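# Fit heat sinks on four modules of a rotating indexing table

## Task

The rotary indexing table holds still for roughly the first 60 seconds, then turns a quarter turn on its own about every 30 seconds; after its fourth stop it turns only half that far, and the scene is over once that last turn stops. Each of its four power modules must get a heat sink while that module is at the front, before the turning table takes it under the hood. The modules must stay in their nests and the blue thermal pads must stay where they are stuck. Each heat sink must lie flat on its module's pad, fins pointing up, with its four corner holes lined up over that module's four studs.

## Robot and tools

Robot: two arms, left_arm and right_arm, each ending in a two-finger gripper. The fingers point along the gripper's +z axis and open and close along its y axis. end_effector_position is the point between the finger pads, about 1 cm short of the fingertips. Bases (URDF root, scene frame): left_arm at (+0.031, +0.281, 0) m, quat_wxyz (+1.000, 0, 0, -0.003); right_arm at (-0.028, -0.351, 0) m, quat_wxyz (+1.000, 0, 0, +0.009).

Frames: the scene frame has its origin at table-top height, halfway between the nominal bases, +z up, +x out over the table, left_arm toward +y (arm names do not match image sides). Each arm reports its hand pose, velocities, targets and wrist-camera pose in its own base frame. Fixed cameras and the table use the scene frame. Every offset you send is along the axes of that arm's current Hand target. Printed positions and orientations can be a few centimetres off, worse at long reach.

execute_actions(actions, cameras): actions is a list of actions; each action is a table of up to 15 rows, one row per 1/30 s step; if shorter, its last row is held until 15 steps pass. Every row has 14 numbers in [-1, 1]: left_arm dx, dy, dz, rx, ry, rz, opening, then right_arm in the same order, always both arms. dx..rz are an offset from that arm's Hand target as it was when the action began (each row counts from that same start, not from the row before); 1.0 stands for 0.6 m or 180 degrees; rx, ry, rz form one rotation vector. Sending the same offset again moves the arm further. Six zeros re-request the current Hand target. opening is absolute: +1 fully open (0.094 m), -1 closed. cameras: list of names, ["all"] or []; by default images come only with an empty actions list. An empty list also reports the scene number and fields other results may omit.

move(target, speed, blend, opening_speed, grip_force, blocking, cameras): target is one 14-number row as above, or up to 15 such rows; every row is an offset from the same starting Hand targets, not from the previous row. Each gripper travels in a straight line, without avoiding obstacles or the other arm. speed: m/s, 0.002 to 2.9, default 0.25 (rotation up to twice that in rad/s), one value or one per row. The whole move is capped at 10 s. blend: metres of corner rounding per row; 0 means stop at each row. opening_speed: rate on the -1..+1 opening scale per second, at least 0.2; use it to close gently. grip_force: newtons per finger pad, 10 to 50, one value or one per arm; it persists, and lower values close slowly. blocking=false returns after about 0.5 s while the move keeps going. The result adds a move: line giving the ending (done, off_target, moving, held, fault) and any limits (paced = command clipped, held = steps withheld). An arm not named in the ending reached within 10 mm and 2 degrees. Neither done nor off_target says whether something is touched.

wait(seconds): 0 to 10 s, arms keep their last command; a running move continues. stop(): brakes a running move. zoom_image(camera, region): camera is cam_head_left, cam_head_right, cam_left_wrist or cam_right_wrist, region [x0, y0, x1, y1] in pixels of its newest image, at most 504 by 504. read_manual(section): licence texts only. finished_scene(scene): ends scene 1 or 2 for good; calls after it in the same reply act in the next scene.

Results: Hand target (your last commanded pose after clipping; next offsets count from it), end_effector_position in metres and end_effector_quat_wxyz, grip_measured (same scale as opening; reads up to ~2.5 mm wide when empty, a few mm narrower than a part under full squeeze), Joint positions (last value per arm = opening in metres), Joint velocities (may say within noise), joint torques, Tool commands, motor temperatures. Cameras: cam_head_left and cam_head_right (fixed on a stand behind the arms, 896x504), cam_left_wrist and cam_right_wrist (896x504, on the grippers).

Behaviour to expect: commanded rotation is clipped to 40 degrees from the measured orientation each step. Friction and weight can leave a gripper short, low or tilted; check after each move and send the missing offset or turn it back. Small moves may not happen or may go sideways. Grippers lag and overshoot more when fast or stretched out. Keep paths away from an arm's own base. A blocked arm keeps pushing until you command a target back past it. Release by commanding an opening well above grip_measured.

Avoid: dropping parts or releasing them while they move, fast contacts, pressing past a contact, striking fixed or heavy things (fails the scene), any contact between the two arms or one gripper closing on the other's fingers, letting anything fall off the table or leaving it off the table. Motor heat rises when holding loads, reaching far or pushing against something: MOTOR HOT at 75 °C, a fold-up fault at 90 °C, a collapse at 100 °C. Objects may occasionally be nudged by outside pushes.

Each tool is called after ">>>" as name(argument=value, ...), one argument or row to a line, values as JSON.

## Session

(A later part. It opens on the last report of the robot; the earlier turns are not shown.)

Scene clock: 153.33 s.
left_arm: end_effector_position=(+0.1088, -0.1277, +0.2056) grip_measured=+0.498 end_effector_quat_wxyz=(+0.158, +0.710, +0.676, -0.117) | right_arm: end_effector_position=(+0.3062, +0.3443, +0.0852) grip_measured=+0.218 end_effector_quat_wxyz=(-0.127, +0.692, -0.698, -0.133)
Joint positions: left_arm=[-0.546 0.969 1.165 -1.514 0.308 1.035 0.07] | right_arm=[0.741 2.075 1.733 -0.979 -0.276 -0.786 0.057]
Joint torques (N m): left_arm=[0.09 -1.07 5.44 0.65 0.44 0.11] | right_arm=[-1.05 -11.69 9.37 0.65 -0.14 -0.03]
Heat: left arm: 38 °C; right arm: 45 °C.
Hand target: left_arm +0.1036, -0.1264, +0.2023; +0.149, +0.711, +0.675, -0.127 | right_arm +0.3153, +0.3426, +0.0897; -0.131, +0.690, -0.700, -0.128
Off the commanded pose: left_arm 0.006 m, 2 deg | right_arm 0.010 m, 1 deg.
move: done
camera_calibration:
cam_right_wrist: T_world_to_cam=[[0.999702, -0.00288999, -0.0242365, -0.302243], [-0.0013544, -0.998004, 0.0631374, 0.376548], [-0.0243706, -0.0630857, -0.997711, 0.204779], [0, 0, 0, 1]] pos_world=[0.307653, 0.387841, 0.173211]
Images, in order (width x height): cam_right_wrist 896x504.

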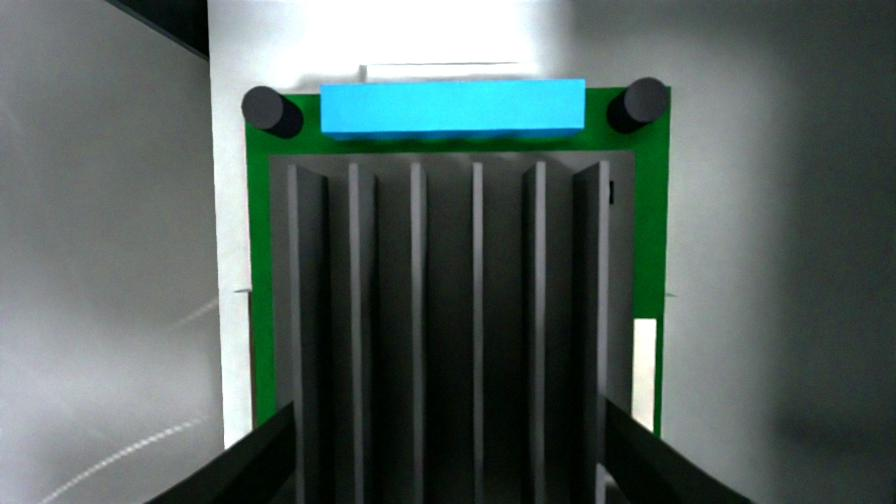

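>>> zoom_image(
  camera="cam_right_wrist",
  region=[580, 150, 660, 230],
)

>>> zoom_image(
  camera="cam_right_wrist",
  region=[220, 70, 320, 170],
)

Scaled by 6.300 from the camera's 896x504 image, which has a finer 1280x720 frame.

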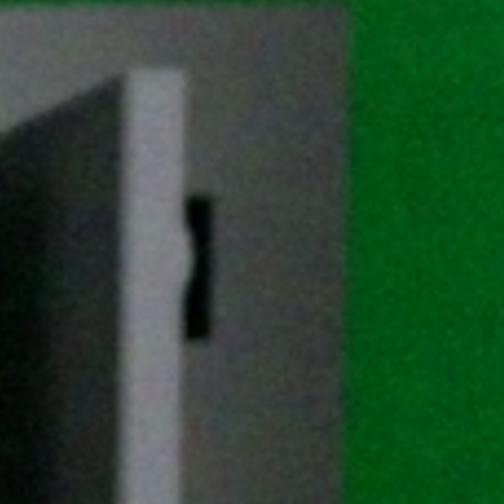

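Scaled by 5.040 from the camera's 896x504 image, which has a finer 1280x720 frame.

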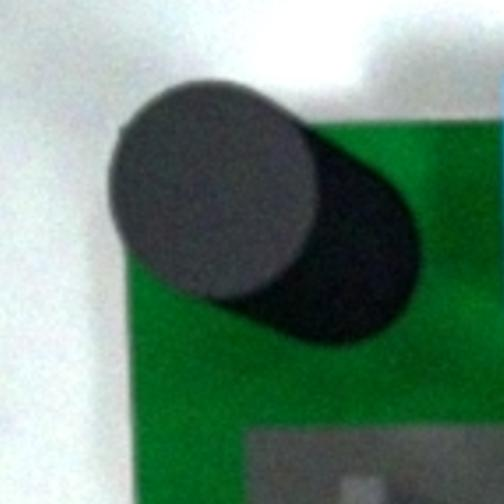

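>>> move(
  target=[
    [0,0,0,0,0,0,0.5,0.0105,0,0.0272,0,0,0,0.1],
    [0,0,0,0,0,0,0.5,0.0025,0.005,0.0242,0,0,0.0015,0.1],
    [0,0,0,0,0,0,0.5,0.0025,-0.008,0.0242,0,0,-0.003,0.1],
    [0,0,0,0,0,0,0.5,0.0065,0.002,0.0262,0,0,-0.0015,0.1],
  ],
  speed=0.06,
  blend=0.001,
  cameras=["cam_right_wrist"],
)

>>> zoom_image(
  camera="cam_right_wrist",
  region=[225, 60, 685, 270],
)

Scene clock: 154.90 s.
left_arm: end_effector_position=(+0.1088, -0.1277, +0.2056) grip_measured=+0.498 end_effector_quat_wxyz=(+0.158, +0.710, +0.676, -0.117) | right_arm: end_effector_position=(+0.3078, +0.3443, +0.0794) grip_measured=+0.218 end_effector_quat_wxyz=(-0.124, +0.692, -0.699, -0.134)
Joint positions: left_arm=[-0.546 0.969 1.165 -1.514 0.308 1.035 0.07] | right_arm=[0.738 2.087 1.73 -0.969 -0.277 -0.788 0.057]
Joint torques (N m): left_arm=[0.08 -1.13 5.37 0.66 0.45 0.1] | right_arm=[-0.4 -11.97 5.55 1.06 -0.12 -0.02]
Heat: left arm: 38 °C; right arm: 44 °C.
Hand target: left_arm +0.1036, -0.1264, +0.2023; +0.149, +0.711, +0.675, -0.127 | right_arm +0.3141, +0.3448, +0.0736; -0.131, +0.692, -0.699, -0.128
Off the commanded pose: left_arm 0.006 m, 2 deg | right_arm 0.009 m, 1 deg.
move: done
camera_calibration:
cam_right_wrist: T_world_to_cam=[[0.999587, -0.0035949, -0.028501, -0.303367], [-0.00170201, -0.997807, 0.0661631, 0.376757], [-0.0286763, -0.0660873, -0.997402, 0.201313], [0, 0, 0, 1]] pos_world=[0.309656, 0.388144, 0.167216]
Images, in order (width x height): cam_right_wrist 896x504.

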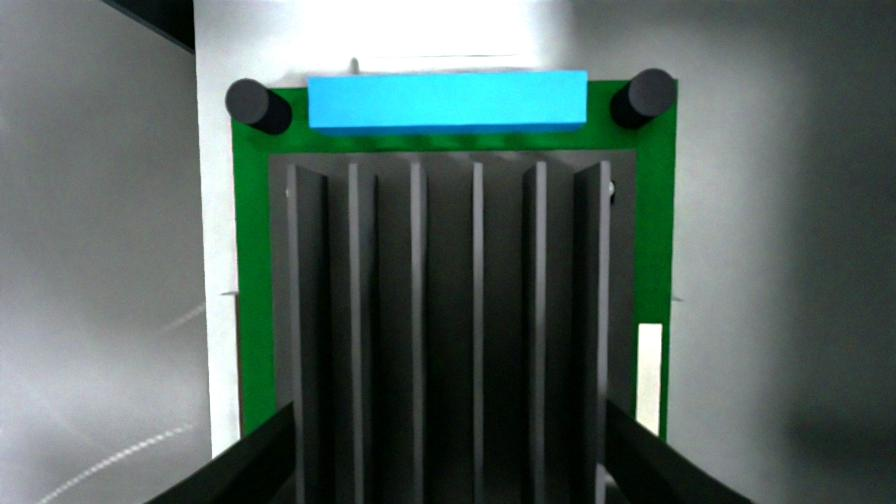

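Scaled by 1.096 from the camera's 896x504 image, which has a finer 1280x720 frame.

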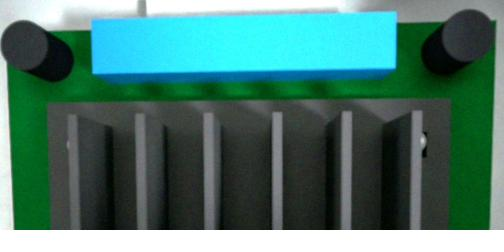

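>>> move(
  target=[
    [0,0,0,0,0,0,0.5,0,0,0,0,0,0,0.5],
    [0,0,0,0,0,0,0.5,-0.055,-0.003,-0.1405,0,0,0,0.5],
  ],
  speed=0.2,
  opening_speed=1.5,
  cameras=["cam_right_wrist"],
)

>>> zoom_image(
  camera="cam_right_wrist",
  region=[300, 150, 640, 460],
)

Scene clock: 157.23 s.
left_arm: end_effector_position=(+0.1088, -0.1277, +0.2056) grip_measured=+0.498 end_effector_quat_wxyz=(+0.158, +0.710, +0.676, -0.117) | right_arm: end_effector_position=(+0.3102, +0.3465, +0.1641) grip_measured=+0.497 end_effector_quat_wxyz=(-0.131, +0.692, -0.698, -0.134)
Joint positions: left_arm=[-0.546 0.969 1.165 -1.514 0.308 1.035 0.07] | right_arm=[0.738 2.109 2.099 -1.302 -0.277 -0.788 0.07]
Joint torques (N m): left_arm=[0.08 -1.07 5.38 0.65 0.44 0.08] | right_arm=[-0.57 -11.51 8.29 0.74 -0.11 -0.01]
Heat: left arm: 38 °C; right arm: 44 °C.
Hand target: left_arm +0.1036, -0.1264, +0.2023; +0.149, +0.711, +0.675, -0.127 | right_arm +0.3157, +0.3453, +0.1642; -0.131, +0.692, -0.699, -0.128
Off the commanded pose: left_arm 0.006 m, 2 deg | right_arm 0.006 m, 1 deg.
move: done
camera_calibration:
cam_right_wrist: T_world_to_cam=[[0.999819, -0.00339914, -0.0187189, -0.305144], [-0.00232426, -0.998363, 0.0571471, 0.3752], [-0.0188825, -0.0570933, -0.99819, 0.280064], [0, 0, 0, 1]] pos_world=[0.311249, 0.389538, 0.252403]
Images, in order (width x height): cam_right_wrist 896x504.

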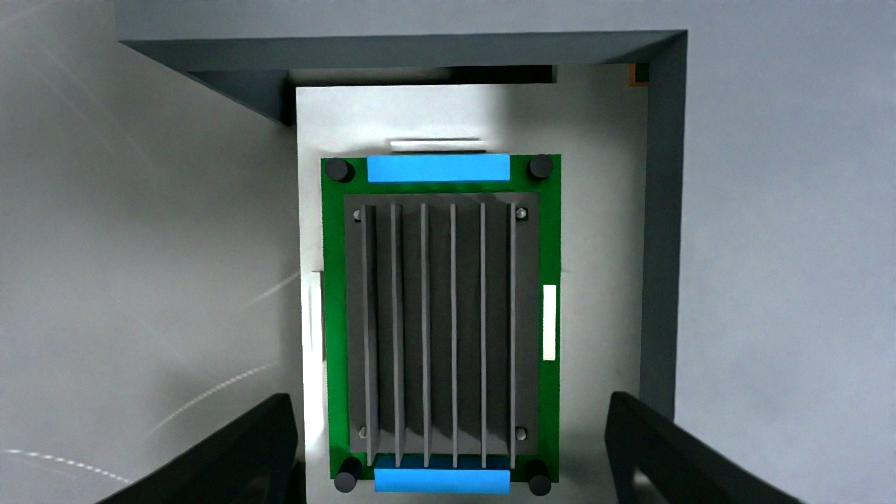

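Scaled by 1.482 from the camera's 896x504 image, which has a finer 1280x720 frame.

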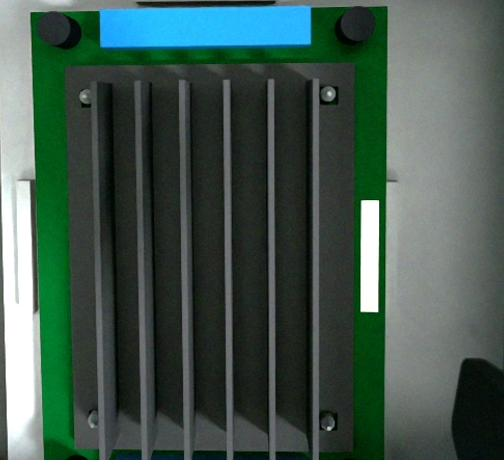

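All four are seated. Wait for the end.

>>> wait(
  seconds=10,
)

>>> wait(
  seconds=9.5,
)

>>> wait(
  seconds=2.5,
  cameras=["cam_right_wrist"],
)

Scene clock: 163.47 s.
left_arm: end_effector_position=(+0.1088, -0.1277, +0.2056) grip_measured=+0.498 end_effector_quat_wxyz=(+0.158, +0.710, +0.676, -0.117) | right_arm: end_effector_position=(+0.3101, +0.3465, +0.1641) grip_measured=+0.497 end_effector_quat_wxyz=(-0.131, +0.692, -0.698, -0.134)
Joint positions: left_arm=[-0.546 0.969 1.165 -1.514 0.308 1.035 0.07] | right_arm=[0.738 2.109 2.099 -1.302 -0.277 -0.788 0.07]
Joint torques (N m): no reading
wait: 6.07 of 10 s (the scene ended); at rest from the start
The task's run has ended: the event that ends the task has happened.

The task's run has ended: the event that ends the task has happened. Episode already finished.

The task's run has ended: the event that ends the task has happened. Episode already finished.

>>> finished_scene(
  scene=2,
)

The scene is finished: the task was done.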